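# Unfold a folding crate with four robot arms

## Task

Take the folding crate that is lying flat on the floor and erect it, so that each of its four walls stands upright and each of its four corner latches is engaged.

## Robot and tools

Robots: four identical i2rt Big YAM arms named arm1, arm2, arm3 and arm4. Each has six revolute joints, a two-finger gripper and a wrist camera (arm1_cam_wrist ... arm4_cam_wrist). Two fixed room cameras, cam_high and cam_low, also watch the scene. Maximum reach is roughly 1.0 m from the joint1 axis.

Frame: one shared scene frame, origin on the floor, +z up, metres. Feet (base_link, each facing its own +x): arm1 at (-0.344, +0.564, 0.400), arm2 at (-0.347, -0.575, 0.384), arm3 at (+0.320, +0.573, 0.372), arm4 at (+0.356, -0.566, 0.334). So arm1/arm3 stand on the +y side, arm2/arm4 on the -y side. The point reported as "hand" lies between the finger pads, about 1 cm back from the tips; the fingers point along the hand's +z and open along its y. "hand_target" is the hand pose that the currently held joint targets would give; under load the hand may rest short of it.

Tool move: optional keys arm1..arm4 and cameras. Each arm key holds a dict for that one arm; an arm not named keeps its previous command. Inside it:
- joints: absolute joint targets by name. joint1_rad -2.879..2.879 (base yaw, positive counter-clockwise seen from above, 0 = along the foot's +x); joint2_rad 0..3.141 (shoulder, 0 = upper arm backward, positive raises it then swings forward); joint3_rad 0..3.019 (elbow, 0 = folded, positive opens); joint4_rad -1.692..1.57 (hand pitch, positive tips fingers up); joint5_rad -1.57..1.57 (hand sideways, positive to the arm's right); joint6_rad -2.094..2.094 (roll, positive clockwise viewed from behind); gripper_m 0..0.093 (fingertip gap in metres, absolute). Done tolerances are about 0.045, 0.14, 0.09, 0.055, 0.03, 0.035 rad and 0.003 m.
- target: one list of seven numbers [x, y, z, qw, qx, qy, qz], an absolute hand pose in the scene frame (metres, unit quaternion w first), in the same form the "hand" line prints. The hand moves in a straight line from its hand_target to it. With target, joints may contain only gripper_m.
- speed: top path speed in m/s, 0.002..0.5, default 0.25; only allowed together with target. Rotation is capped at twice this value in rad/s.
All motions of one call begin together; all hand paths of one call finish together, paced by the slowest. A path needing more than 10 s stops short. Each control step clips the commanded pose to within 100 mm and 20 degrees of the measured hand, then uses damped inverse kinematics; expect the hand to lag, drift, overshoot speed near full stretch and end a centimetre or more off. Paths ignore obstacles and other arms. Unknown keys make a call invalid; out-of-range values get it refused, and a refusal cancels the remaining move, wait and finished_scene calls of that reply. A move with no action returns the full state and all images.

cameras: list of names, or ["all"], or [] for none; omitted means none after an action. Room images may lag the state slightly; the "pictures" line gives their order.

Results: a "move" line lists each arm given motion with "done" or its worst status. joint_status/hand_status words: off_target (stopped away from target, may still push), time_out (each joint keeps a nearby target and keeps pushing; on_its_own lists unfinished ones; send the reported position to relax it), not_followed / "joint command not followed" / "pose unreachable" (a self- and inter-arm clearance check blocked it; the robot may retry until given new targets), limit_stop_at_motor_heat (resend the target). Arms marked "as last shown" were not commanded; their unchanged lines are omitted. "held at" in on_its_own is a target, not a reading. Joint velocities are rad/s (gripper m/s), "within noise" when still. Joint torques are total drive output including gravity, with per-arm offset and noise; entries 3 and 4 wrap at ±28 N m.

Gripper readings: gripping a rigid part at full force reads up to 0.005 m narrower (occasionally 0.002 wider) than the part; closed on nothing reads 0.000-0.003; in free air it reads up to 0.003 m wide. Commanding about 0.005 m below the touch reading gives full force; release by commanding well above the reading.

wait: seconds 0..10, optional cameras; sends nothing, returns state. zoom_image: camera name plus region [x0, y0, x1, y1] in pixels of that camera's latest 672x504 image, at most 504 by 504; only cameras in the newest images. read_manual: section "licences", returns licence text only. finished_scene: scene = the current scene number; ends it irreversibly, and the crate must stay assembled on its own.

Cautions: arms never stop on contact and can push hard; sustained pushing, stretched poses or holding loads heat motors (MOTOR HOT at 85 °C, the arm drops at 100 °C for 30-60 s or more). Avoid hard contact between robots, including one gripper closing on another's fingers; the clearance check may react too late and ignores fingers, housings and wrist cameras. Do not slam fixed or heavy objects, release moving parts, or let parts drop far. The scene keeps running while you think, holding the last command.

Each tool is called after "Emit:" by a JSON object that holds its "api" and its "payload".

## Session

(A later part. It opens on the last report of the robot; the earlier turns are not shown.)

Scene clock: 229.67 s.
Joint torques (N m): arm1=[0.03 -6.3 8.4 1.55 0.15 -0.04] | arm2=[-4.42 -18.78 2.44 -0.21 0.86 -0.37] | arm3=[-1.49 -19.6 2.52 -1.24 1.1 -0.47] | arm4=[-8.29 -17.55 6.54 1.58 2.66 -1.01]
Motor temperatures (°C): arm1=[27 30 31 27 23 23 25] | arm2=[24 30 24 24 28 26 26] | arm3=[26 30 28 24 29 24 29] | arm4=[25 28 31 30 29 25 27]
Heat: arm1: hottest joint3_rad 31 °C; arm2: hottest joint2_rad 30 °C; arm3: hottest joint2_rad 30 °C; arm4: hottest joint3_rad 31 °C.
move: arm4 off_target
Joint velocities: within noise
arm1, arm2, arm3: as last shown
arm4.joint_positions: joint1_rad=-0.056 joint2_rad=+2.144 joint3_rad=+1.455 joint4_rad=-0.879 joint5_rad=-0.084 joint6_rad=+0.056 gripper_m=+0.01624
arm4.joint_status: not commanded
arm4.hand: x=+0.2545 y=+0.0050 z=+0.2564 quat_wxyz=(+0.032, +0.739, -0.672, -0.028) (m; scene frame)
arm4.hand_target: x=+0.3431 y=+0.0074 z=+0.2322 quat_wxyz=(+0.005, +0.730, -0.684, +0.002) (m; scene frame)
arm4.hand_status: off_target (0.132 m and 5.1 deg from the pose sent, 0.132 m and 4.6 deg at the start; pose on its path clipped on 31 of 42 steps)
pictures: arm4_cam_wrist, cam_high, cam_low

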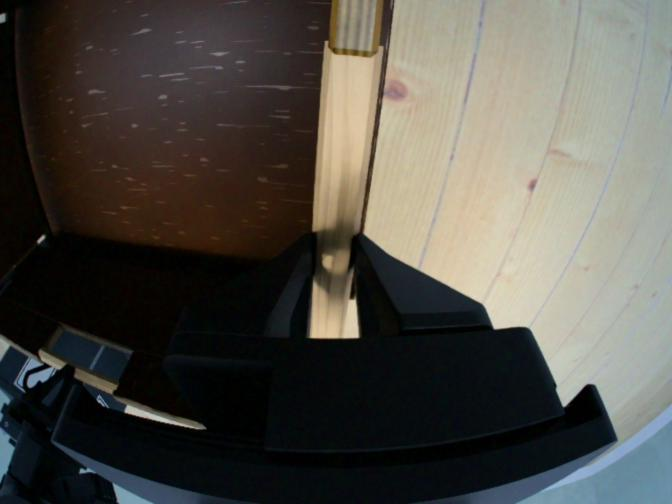

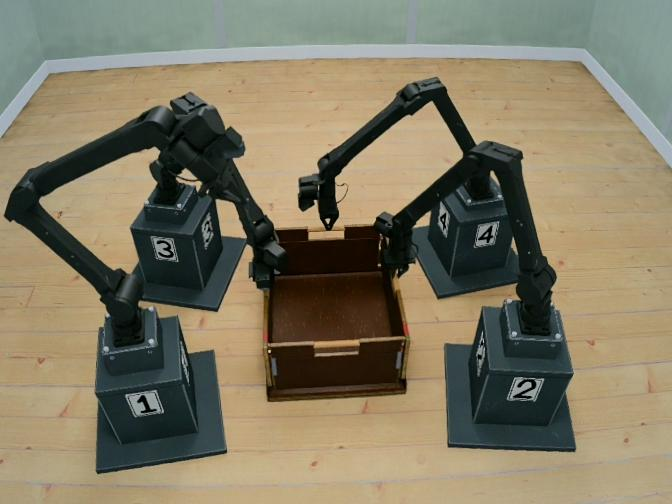

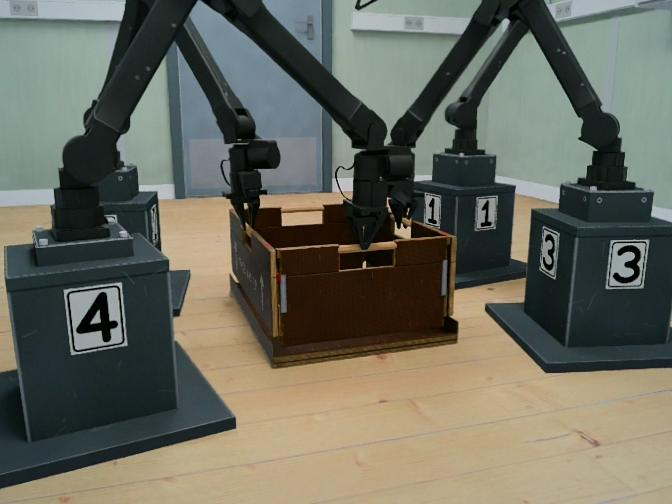

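Emit:
{"api": "move", "payload": {"arm4": {"target":[0.258,0.005,0.235,0,0.731,-0.682,0],"speed":0.1}}}

Emit:
{"api": "move", "payload": {"arm4": {"joints":{"gripper_m":0.05}}}}

Emit:
{"api": "move", "payload": {"arm4": {"target":[0.22,0.0,0.38,0,0.731,-0.682,0],"speed":0.2}}}

Emit:
{"api": "move", "payload": {"arm4": {"joints":{"joint1_rad":0.15,"joint2_rad":1.2,"joint4_rad":-1.45}}, "cameras": ["all"]}}

Emit:
{"api": "zoom_image", "payload": {"camera": "cam_low", "region": [220, 180, 470, 380]}}

Emit:
{"api": "zoom_image", "payload": {"camera": "cam_high", "region": [250, 220, 420, 410]}}

Scene clock: 232.97 s.
Joint torques (N m): arm1=[-0.03 -5.77 8.47 1.47 0.14 -0.09] | arm2=[-4.48 -18.78 2.45 -0.23 0.86 -0.37] | arm3=[-1.2 -19.08 2.5 -1.11 1.1 -0.45] | arm4=[1.32 -17.32 7.94 1.05 1.44 0.02]
Motor temperatures (°C): arm1=[27 30 31 27 23 23 25] | arm2=[24 30 24 24 28 26 26] | arm3=[26 30 28 24 29 24 29] | arm4=[25 28 31 30 30 25 27]
Heat: arm1: hottest joint3_rad 31 °C; arm2: hottest joint2_rad 30 °C; arm3: hottest joint2_rad 30 °C; arm4: hottest joint3_rad 31 °C.
move: arm4 off_target
Joint velocities: within noise
arm1, arm2, arm3: as last shown
arm4.joint_positions: joint1_rad=-0.033 joint2_rad=+2.139 joint3_rad=+1.449 joint4_rad=-0.868 joint5_rad=-0.042 joint6_rad=+0.107 gripper_m=+0.01624
arm4.joint_status: not commanded
arm4.hand: x=+0.2483 y=+0.0043 z=+0.2567 quat_wxyz=(+0.013, +0.731, -0.683, -0.018) (m; scene frame)
arm4.hand_target: x=+0.2593 y=+0.0048 z=+0.2364 quat_wxyz=(-0.001, +0.731, -0.683, +0.000) (m; scene frame)
arm4.hand_status: off_target (0.024 m and 2.6 deg from the pose sent, 0.022 m and 5.1 deg at the start)
pictures: none

Scene clock: 233.77 s.
Joint torques (N m): arm1=[0.44 -5.54 8.44 1.58 0.13 -0.06] | arm2=[-4.42 -18.84 2.45 -0.21 0.86 -0.37] | arm3=[-2.26 -19.25 2.45 -1.11 1.07 -0.44] | arm4=[1.32 -18.78 7.79 0.42 -0.02 0.03]
Motor temperatures (°C): arm1=[27 30 31 27 23 23 25] | arm2=[24 30 24 24 28 26 26] | arm3=[26 30 28 24 29 24 29] | arm4=[25 28 31 30 30 25 27]
Heat: arm1: hottest joint3_rad 31 °C; arm2: hottest joint2_rad 30 °C; arm3: hottest joint2_rad 30 °C; arm4: hottest joint3_rad 31 °C.
move: arm4 done
Joint velocities: within noise
arm1, arm2, arm3: as last shown
arm4.joint_positions: joint1_rad=-0.042 joint2_rad=+2.151 joint3_rad=+1.448 joint4_rad=-0.854 joint5_rad=+0.000 joint6_rad=+0.107 gripper_m=+0.04994
arm4.joint_status: all done
arm4.hand: x=+0.2610 y=+0.0066 z=+0.2492 quat_wxyz=(-0.004, +0.727, -0.686, -0.005) (m; scene frame)
arm4.hand_target: x=+0.2644 y=+0.0045 z=+0.2354 quat_wxyz=(+0.000, +0.728, -0.686, +0.001) (m; scene frame)
arm4.hand_status: not commanded
pictures: none

Scene clock: 235.33 s.
Joint torques (N m): arm1=[0.03 -5.71 8.51 1.54 0.13 -0.05] | arm2=[-4.48 -18.78 2.45 -0.23 0.86 -0.36] | arm3=[-1.44 -18.61 2.62 -1.18 1.1 -0.44] | arm4=[1.85 -18.67 12.64 -0.47 -0.05 0.29]
Motor temperatures (°C): arm1=[27 30 31 27 23 23 25] | arm2=[24 30 24 24 28 26 26] | arm3=[26 31 28 24 29 24 29] | arm4=[25 28 31 30 30 25 27]
Heat: arm1: hottest joint3_rad 31 °C; arm2: hottest joint2_rad 30 °C; arm3: hottest joint2_rad 31 °C; arm4: hottest joint3_rad 31 °C.
move: arm4 off_target
Joint velocities: within noise
arm1, arm3: as last shown
arm2.joint_positions: joint1_rad=-0.617 joint2_rad=+2.052 joint3_rad=+1.067 joint4_rad=-0.547 joint5_rad=-0.022 joint6_rad=+0.728 gripper_m=+0.01589
arm2.joint_status: not commanded
arm2.hand: x=-0.0220 y=-0.2238 z=+0.2534 quat_wxyz=(-0.007, +0.045, -0.999, -0.022) (m; scene frame)
arm2.hand_target: x=-0.0143 y=-0.2537 z=+0.2529 quat_wxyz=(-0.002, +0.035, -0.999, -0.004) (m; scene frame)
arm2.hand_status: not commanded
arm4.joint_positions: joint1_rad=+0.028 joint2_rad=+1.972 joint3_rad=+1.517 joint4_rad=-1.137 joint5_rad=+0.000 joint6_rad=+0.139 gripper_m=+0.04995
arm4.joint_status: not commanded
arm4.hand: x=+0.2233 y=-0.0119 z=+0.3713 quat_wxyz=(+0.006, +0.740, -0.672, +0.009) (m; scene frame)
arm4.hand_target: x=+0.2188 y=+0.0017 z=+0.3807 quat_wxyz=(-0.001, +0.735, -0.678, -0.001) (m; scene frame)
arm4.hand_status: off_target (0.015 m and 2.0 deg from the pose sent, 0.137 m and 1.0 deg at the start)
pictures: none

Scene clock: 237.03 s.
Joint torques (N m): arm1=[0.5 -5.83 8.47 1.5 0.16 -0.01] | arm2=[-4.48 -18.84 2.47 -0.21 0.86 -0.36] | arm3=[-1.73 -19.02 2.52 -1.07 1.09 -0.44] | arm4=[1.44 -7.41 11.9 0.54 -0.06 0.27]
Motor temperatures (°C): arm1=[27 30 31 27 23 23 25] | arm2=[24 30 24 24 28 26 26] | arm3=[26 31 28 24 29 24 29] | arm4=[25 28 31 30 30 25 27]
Heat: arm1: hottest joint3_rad 31 °C; arm2: hottest joint2_rad 30 °C; arm3: hottest joint2_rad 31 °C; arm4: hottest joint3_rad 31 °C.
move: arm4 done
Joint velocities: within noise
arm1, arm2, arm3: as last shown
arm4.joint_positions: joint1_rad=+0.151 joint2_rad=+1.193 joint3_rad=+1.540 joint4_rad=-1.442 joint5_rad=+0.000 joint6_rad=+0.150 gripper_m=+0.04996
arm4.joint_status: all done
arm4.hand: x=+0.2099 y=-0.1748 z=+0.7515 quat_wxyz=(-0.120, +0.755, -0.612, -0.203) (m; scene frame)
arm4.hand_target: x=+0.2108 y=-0.1727 z=+0.7561 quat_wxyz=(-0.119, +0.748, -0.620, -0.205) (m; scene frame)
arm4.hand_status: not commanded
pictures: arm1_cam_wrist, arm2_cam_wrist, arm3_cam_wrist, arm4_cam_wrist, cam_high, cam_low

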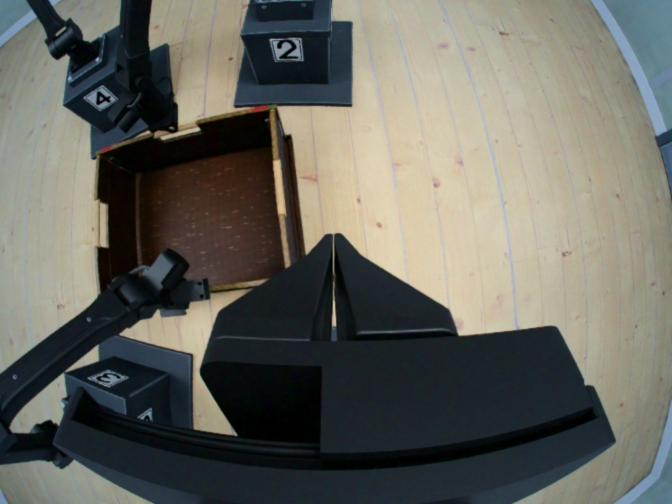

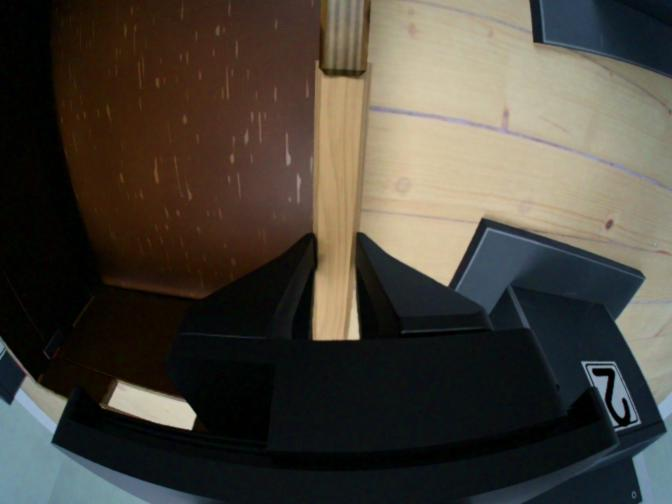

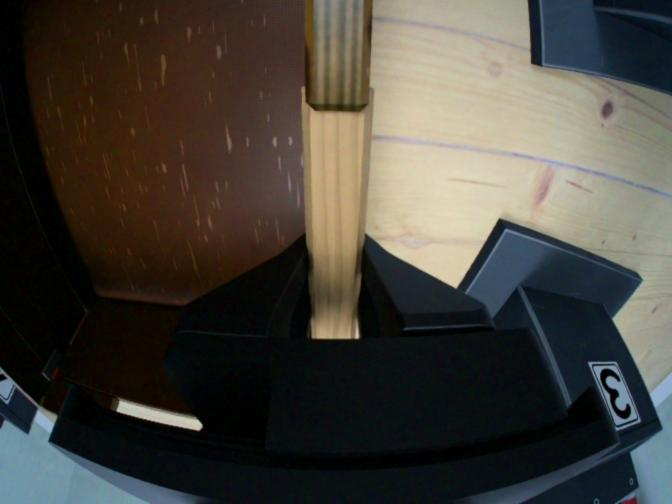

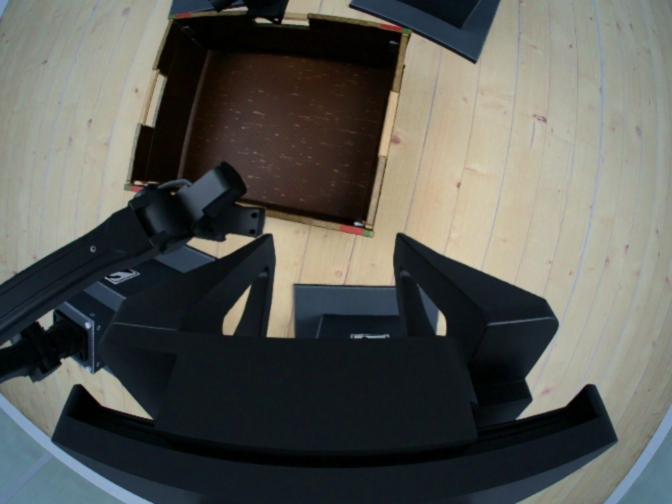

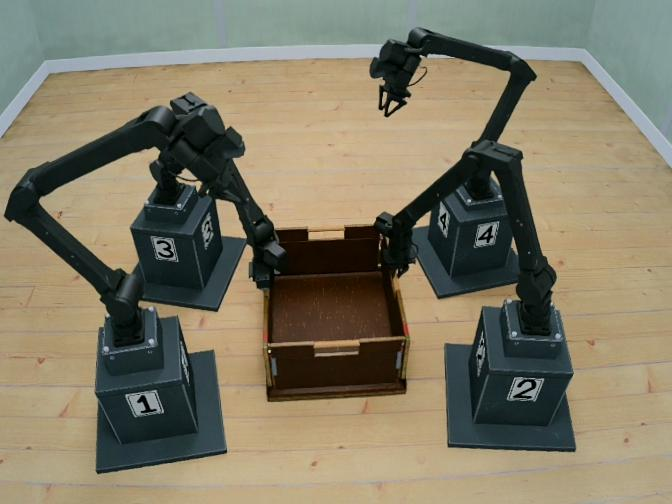

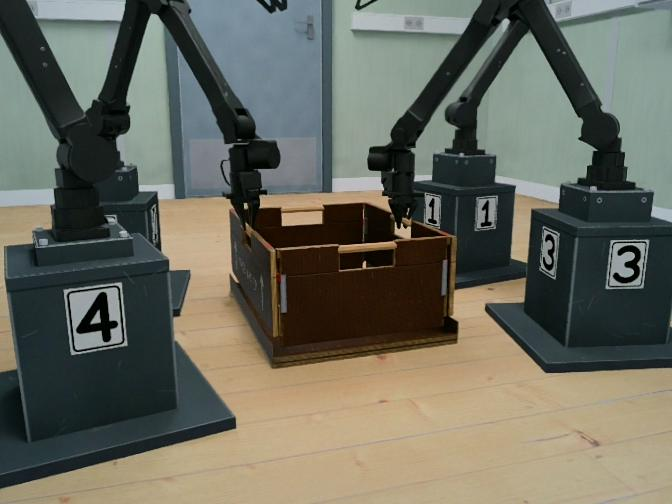

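Scaled by 2.016 from the camera's 672x504 image, which has a finer 960x720 frame.

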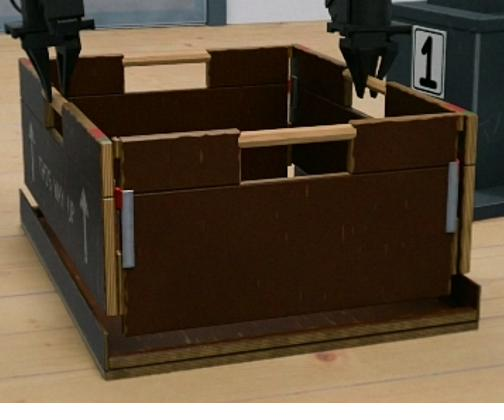

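Scaled by 2.653 from the camera's 672x504 image, which has a finer 960x720 frame.

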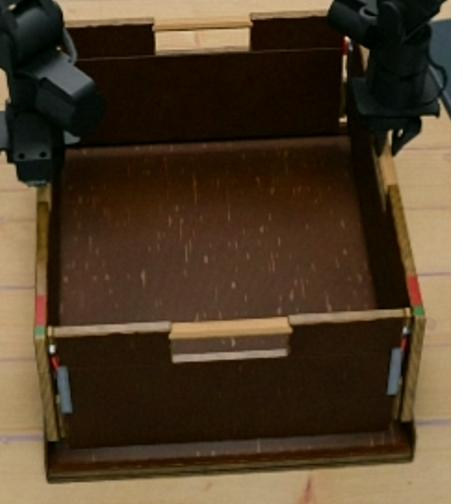

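Emit:
{"api": "zoom_image", "payload": {"camera": "arm4_cam_wrist", "region": [320, 10, 430, 250]}}

Emit:
{"api": "zoom_image", "payload": {"camera": "arm4_cam_wrist", "region": [110, 0, 240, 220]}}

Emit:
{"api": "zoom_image", "payload": {"camera": "arm1_cam_wrist", "region": [80, 90, 320, 300]}}

Emit:
{"api": "zoom_image", "payload": {"camera": "cam_low", "region": [250, 220, 300, 350]}}

Emit:
{"api": "zoom_image", "payload": {"camera": "cam_low", "region": [410, 210, 470, 350]}}

Scaled by 2.100 from the camera's 672x504 image, which has a finer 960x720 frame.

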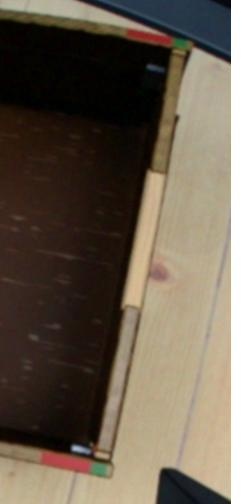

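Scaled by 2.291 from the camera's 672x504 image, which has a finer 960x720 frame.

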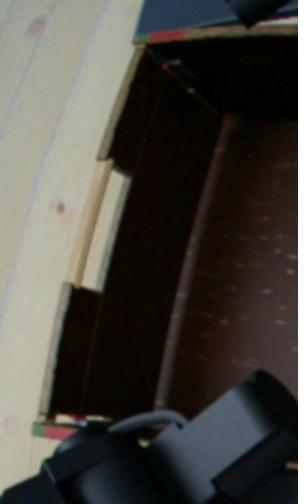

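Scaled by 2.100 from the camera's 672x504 image, which has a finer 960x720 frame.

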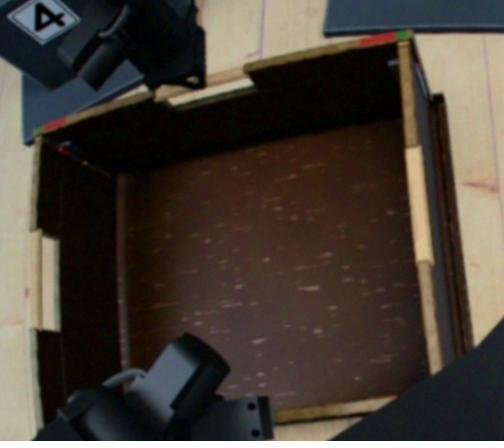

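Scaled by 3.877 from the camera's 672x504 image, which has a finer 960x720 frame.

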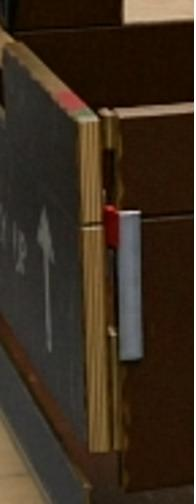

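Scaled by 3.600 from the camera's 672x504 image, which has a finer 960x720 frame.

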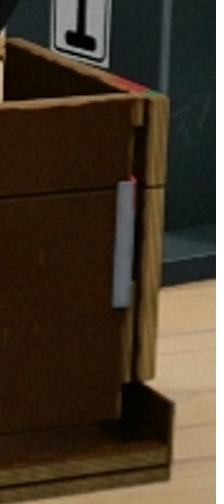

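Emit:
{"api": "move", "payload": {"arm2": {"target":[-0.018,-0.232,0.253,0,-0.035,0.9994,0],"speed":0.05}, "arm3": {"target":[-0.037,0.206,0.25,0,0.9994,0.035,0],"speed":0.05}}}

Emit:
{"api": "move", "payload": {"arm2": {"joints":{"gripper_m":0.05}}, "arm3": {"joints":{"gripper_m":0.05}}}}

Emit:
{"api": "move", "payload": {"arm2": {"target":[-0.02,-0.232,0.4,0,-0.035,0.9994,0],"speed":0.15}, "arm3": {"target":[-0.04,0.214,0.4,0,0.9994,0.035,0],"speed":0.15}, "cameras": ["cam_high","cam_low","arm4_cam_wrist","arm1_cam_wrist"]}}

Emit:
{"api": "zoom_image", "payload": {"camera": "arm1_cam_wrist", "region": [80, 90, 320, 300]}}

Emit:
{"api": "zoom_image", "payload": {"camera": "cam_high", "region": [250, 220, 420, 410]}}

Scene clock: 244.87 s.
Joint torques (N m): arm1=[0.26 -5.36 8.5 1.62 0.11 -0.05] | arm2=[-1.14 -17.38 5.01 -0.77 0.8 -0.05] | arm3=[-0.26 -17.03 5.2 -2.02 1.17 -0.12] | arm4=[1.44 -7.47 11.92 0.53 -0.07 0.27]
Motor temperatures (°C): arm1=[27 30 32 27 23 23 25] | arm2=[24 30 24 24 28 26 26] | arm3=[26 31 28 24 29 24 29] | arm4=[25 28 31 30 29 25 27]
Heat: arm1: hottest joint3_rad 32 °C; arm2: hottest joint2_rad 30 °C; arm3: hottest joint2_rad 31 °C; arm4: hottest joint3_rad 31 °C.
move: arm2 done; arm3 off_target
Joint velocities: within noise
arm1.joint_positions: joint1_rad=-0.303 joint2_rad=+0.994 joint3_rad=+1.401 joint4_rad=-1.292 joint5_rad=-0.006 joint6_rad=+0.014 gripper_m=+0.00206
arm1.joint_status: not commanded
arm1.hand: x=-0.3860 y=+0.1893 z=+0.8463 quat_wxyz=(-0.227, -0.707, -0.621, +0.252) (m; scene frame)
arm1.hand_target: x=-0.3849 y=+0.1892 z=+0.8427 quat_wxyz=(-0.221, -0.703, -0.629, +0.248) (m; scene frame)
arm1.hand_status: not commanded
arm2.joint_positions: joint1_rad=-0.614 joint2_rad=+2.056 joint3_rad=+1.078 joint4_rad=-0.565 joint5_rad=-0.018 joint6_rad=+0.739 gripper_m=+0.01589
arm2.joint_status: not commanded
arm2.hand: x=-0.0223 y=-0.2232 z=+0.2535 quat_wxyz=(-0.004, +0.041, -0.999, -0.016) (m; scene frame)
arm2.hand_target: x=-0.0186 y=-0.2321 z=+0.2526 quat_wxyz=(+0.000, +0.036, -0.999, +0.000) (m; scene frame)
arm2.hand_status: done (0.010 m and 2.0 deg from the pose sent, 0.009 m and 2.9 deg at the start)
arm3.joint_positions: joint1_rad=-0.560 joint2_rad=+2.108 joint3_rad=+1.197 joint4_rad=-0.626 joint5_rad=-0.026 joint6_rad=+0.753 gripper_m=+0.01598
arm3.joint_status: not commanded
arm3.hand: x=-0.0380 y=+0.2017 z=+0.2419 quat_wxyz=(-0.021, -1.000, -0.022, +0.002) (m; scene frame)
arm3.hand_target: x=-0.0371 y=+0.2064 z=+0.2499 quat_wxyz=(-0.001, -0.999, -0.035, +0.000) (m; scene frame)
arm3.hand_status: off_target (0.009 m and 2.9 deg from the pose sent, 0.009 m and 2.9 deg at the start)
arm4: as last shown
pictures: none

Scene clock: 245.70 s.
Joint torques (N m): arm1=[0.15 -6.01 8.51 1.51 0.15 -0.08] | arm2=[-0.97 -17.32 4.97 -0.05 0.2 -0.04] | arm3=[-0.67 -17.26 5.24 -0.29 0.26 -0.03] | arm4=[1.44 -7.47 11.92 0.54 -0.06 0.27]
Motor temperatures (°C): arm1=[27 30 32 27 23 23 25] | arm2=[24 30 24 24 28 26 26] | arm3=[26 30 28 24 29 24 29] | arm4=[25 28 32 30 28 25 27]
Heat: arm1: hottest joint3_rad 32 °C; arm2: hottest joint2_rad 30 °C; arm3: hottest joint2_rad 30 °C; arm4: hottest joint3_rad 32 °C.
move: arm2 done; arm3 done
Joint velocities: within noise
arm1, arm4: as last shown
arm2.joint_positions: joint1_rad=-0.628 joint2_rad=+2.056 joint3_rad=+1.078 joint4_rad=-0.596 joint5_rad=-0.002 joint6_rad=+0.737 gripper_m=+0.04989
arm2.joint_status: all done
arm2.hand: x=-0.0208 y=-0.2350 z=+0.2534 quat_wxyz=(+0.002, +0.035, -0.999, +0.000) (m; scene frame)
arm2.hand_target: x=-0.0168 y=-0.2366 z=+0.2528 quat_wxyz=(+0.003, +0.032, -0.999, +0.003) (m; scene frame)
arm2.hand_status: not commanded
arm3.joint_positions: joint1_rad=-0.563 joint2_rad=+2.105 joint3_rad=+1.197 joint4_rad=-0.676 joint5_rad=-0.001 joint6_rad=+0.740 gripper_m=+0.04990
arm3.joint_status: all done
arm3.hand: x=-0.0339 y=+0.2141 z=+0.2432 quat_wxyz=(+0.004, -1.000, -0.026, -0.007) (m; scene frame)
arm3.hand_target: x=-0.0369 y=+0.2090 z=+0.2497 quat_wxyz=(+0.002, -0.999, -0.033, -0.003) (m; scene frame)
arm3.hand_status: not commanded
pictures: none

Scene clock: 247.47 s.
Joint torques (N m): arm1=[0.32 -6.07 8.38 1.54 0.16 -0.05] | arm2=[0.09 -17.85 8.14 -0.06 0.14 0.01] | arm3=[-1.49 -15.33 8.66 -0.2 0.28 -0.06] | arm4=[1.49 -7.41 11.93 0.53 -0.06 0.27]
Motor temperatures (°C): arm1=[27 30 32 27 23 23 25] | arm2=[24 29 24 24 28 26 26] | arm3=[26 30 28 24 29 24 29] | arm4=[25 28 32 30 28 25 27]
Heat: arm1: hottest joint3_rad 32 °C; arm2: hottest joint2_rad 29 °C; arm3: hottest joint2_rad 30 °C; arm4: hottest joint3_rad 32 °C.
move: arm2 off_target; arm3 off_target
Joint velocities: within noise
arm1, arm4: as last shown
arm2.joint_positions: joint1_rad=-0.628 joint2_rad=+1.794 joint3_rad=+1.111 joint4_rad=-0.935 joint5_rad=-0.002 joint6_rad=+0.732 gripper_m=+0.04991
arm2.joint_status: not commanded
arm2.hand: x=-0.0307 y=-0.2453 z=+0.3807 quat_wxyz=(+0.017, +0.037, -0.999, +0.015) (m; scene frame)
arm2.hand_target: x=-0.0197 y=-0.2320 z=+0.3996 quat_wxyz=(+0.000, +0.037, -0.999, +0.000) (m; scene frame)
arm2.hand_status: off_target (0.026 m and 2.6 deg from the pose sent, 0.147 m and 0.2 deg at the start)
arm3.joint_positions: joint1_rad=-0.567 joint2_rad=+1.834 joint3_rad=+1.236 joint4_rad=-1.001 joint5_rad=+0.000 joint6_rad=+0.717 gripper_m=+0.04991
arm3.joint_status: not commanded
arm3.hand: x=-0.0288 y=+0.2234 z=+0.3861 quat_wxyz=(+0.010, -0.999, -0.035, -0.012) (m; scene frame)
arm3.hand_target: x=-0.0426 y=+0.2149 z=+0.4002 quat_wxyz=(+0.000, -0.999, -0.037, +0.001) (m; scene frame)
arm3.hand_status: off_target (0.020 m and 1.8 deg from the pose sent, 0.157 m and 1.4 deg at the start)
pictures: arm1_cam_wrist, arm4_cam_wrist, cam_high, cam_low

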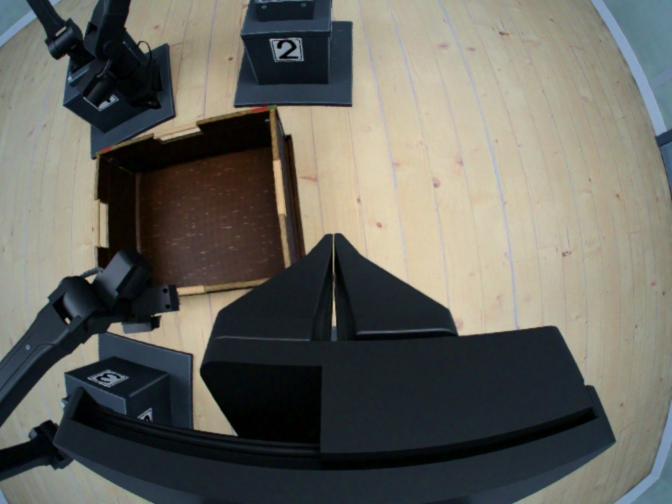

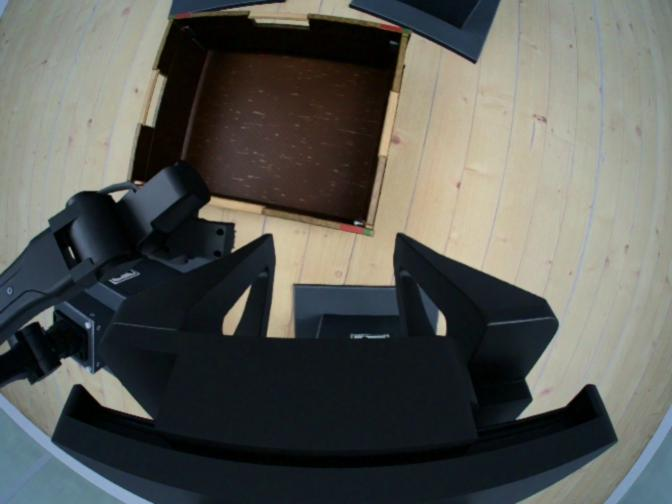

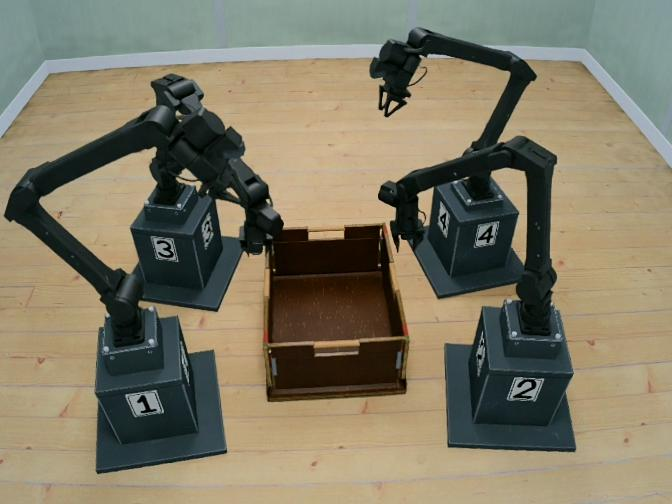

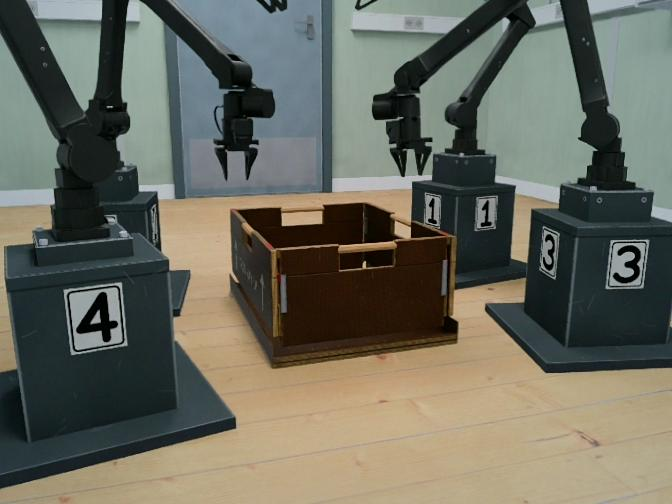

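Scaled by 2.100 from the camera's 672x504 image, which has a finer 960x720 frame.

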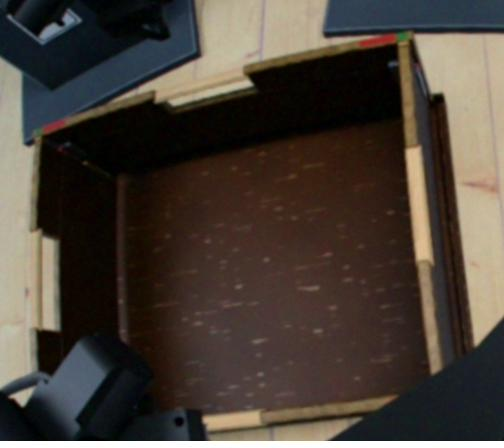

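Scaled by 2.653 from the camera's 672x504 image, which has a finer 960x720 frame.

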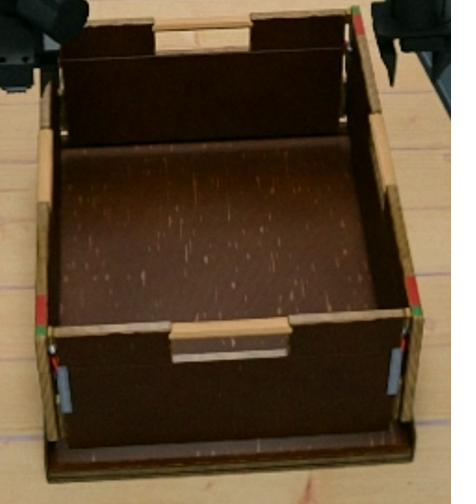

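All four hold unaided.

Emit:
{"api": "finished_scene", "payload": {"scene": 1}}

The scene is finished: the task was done.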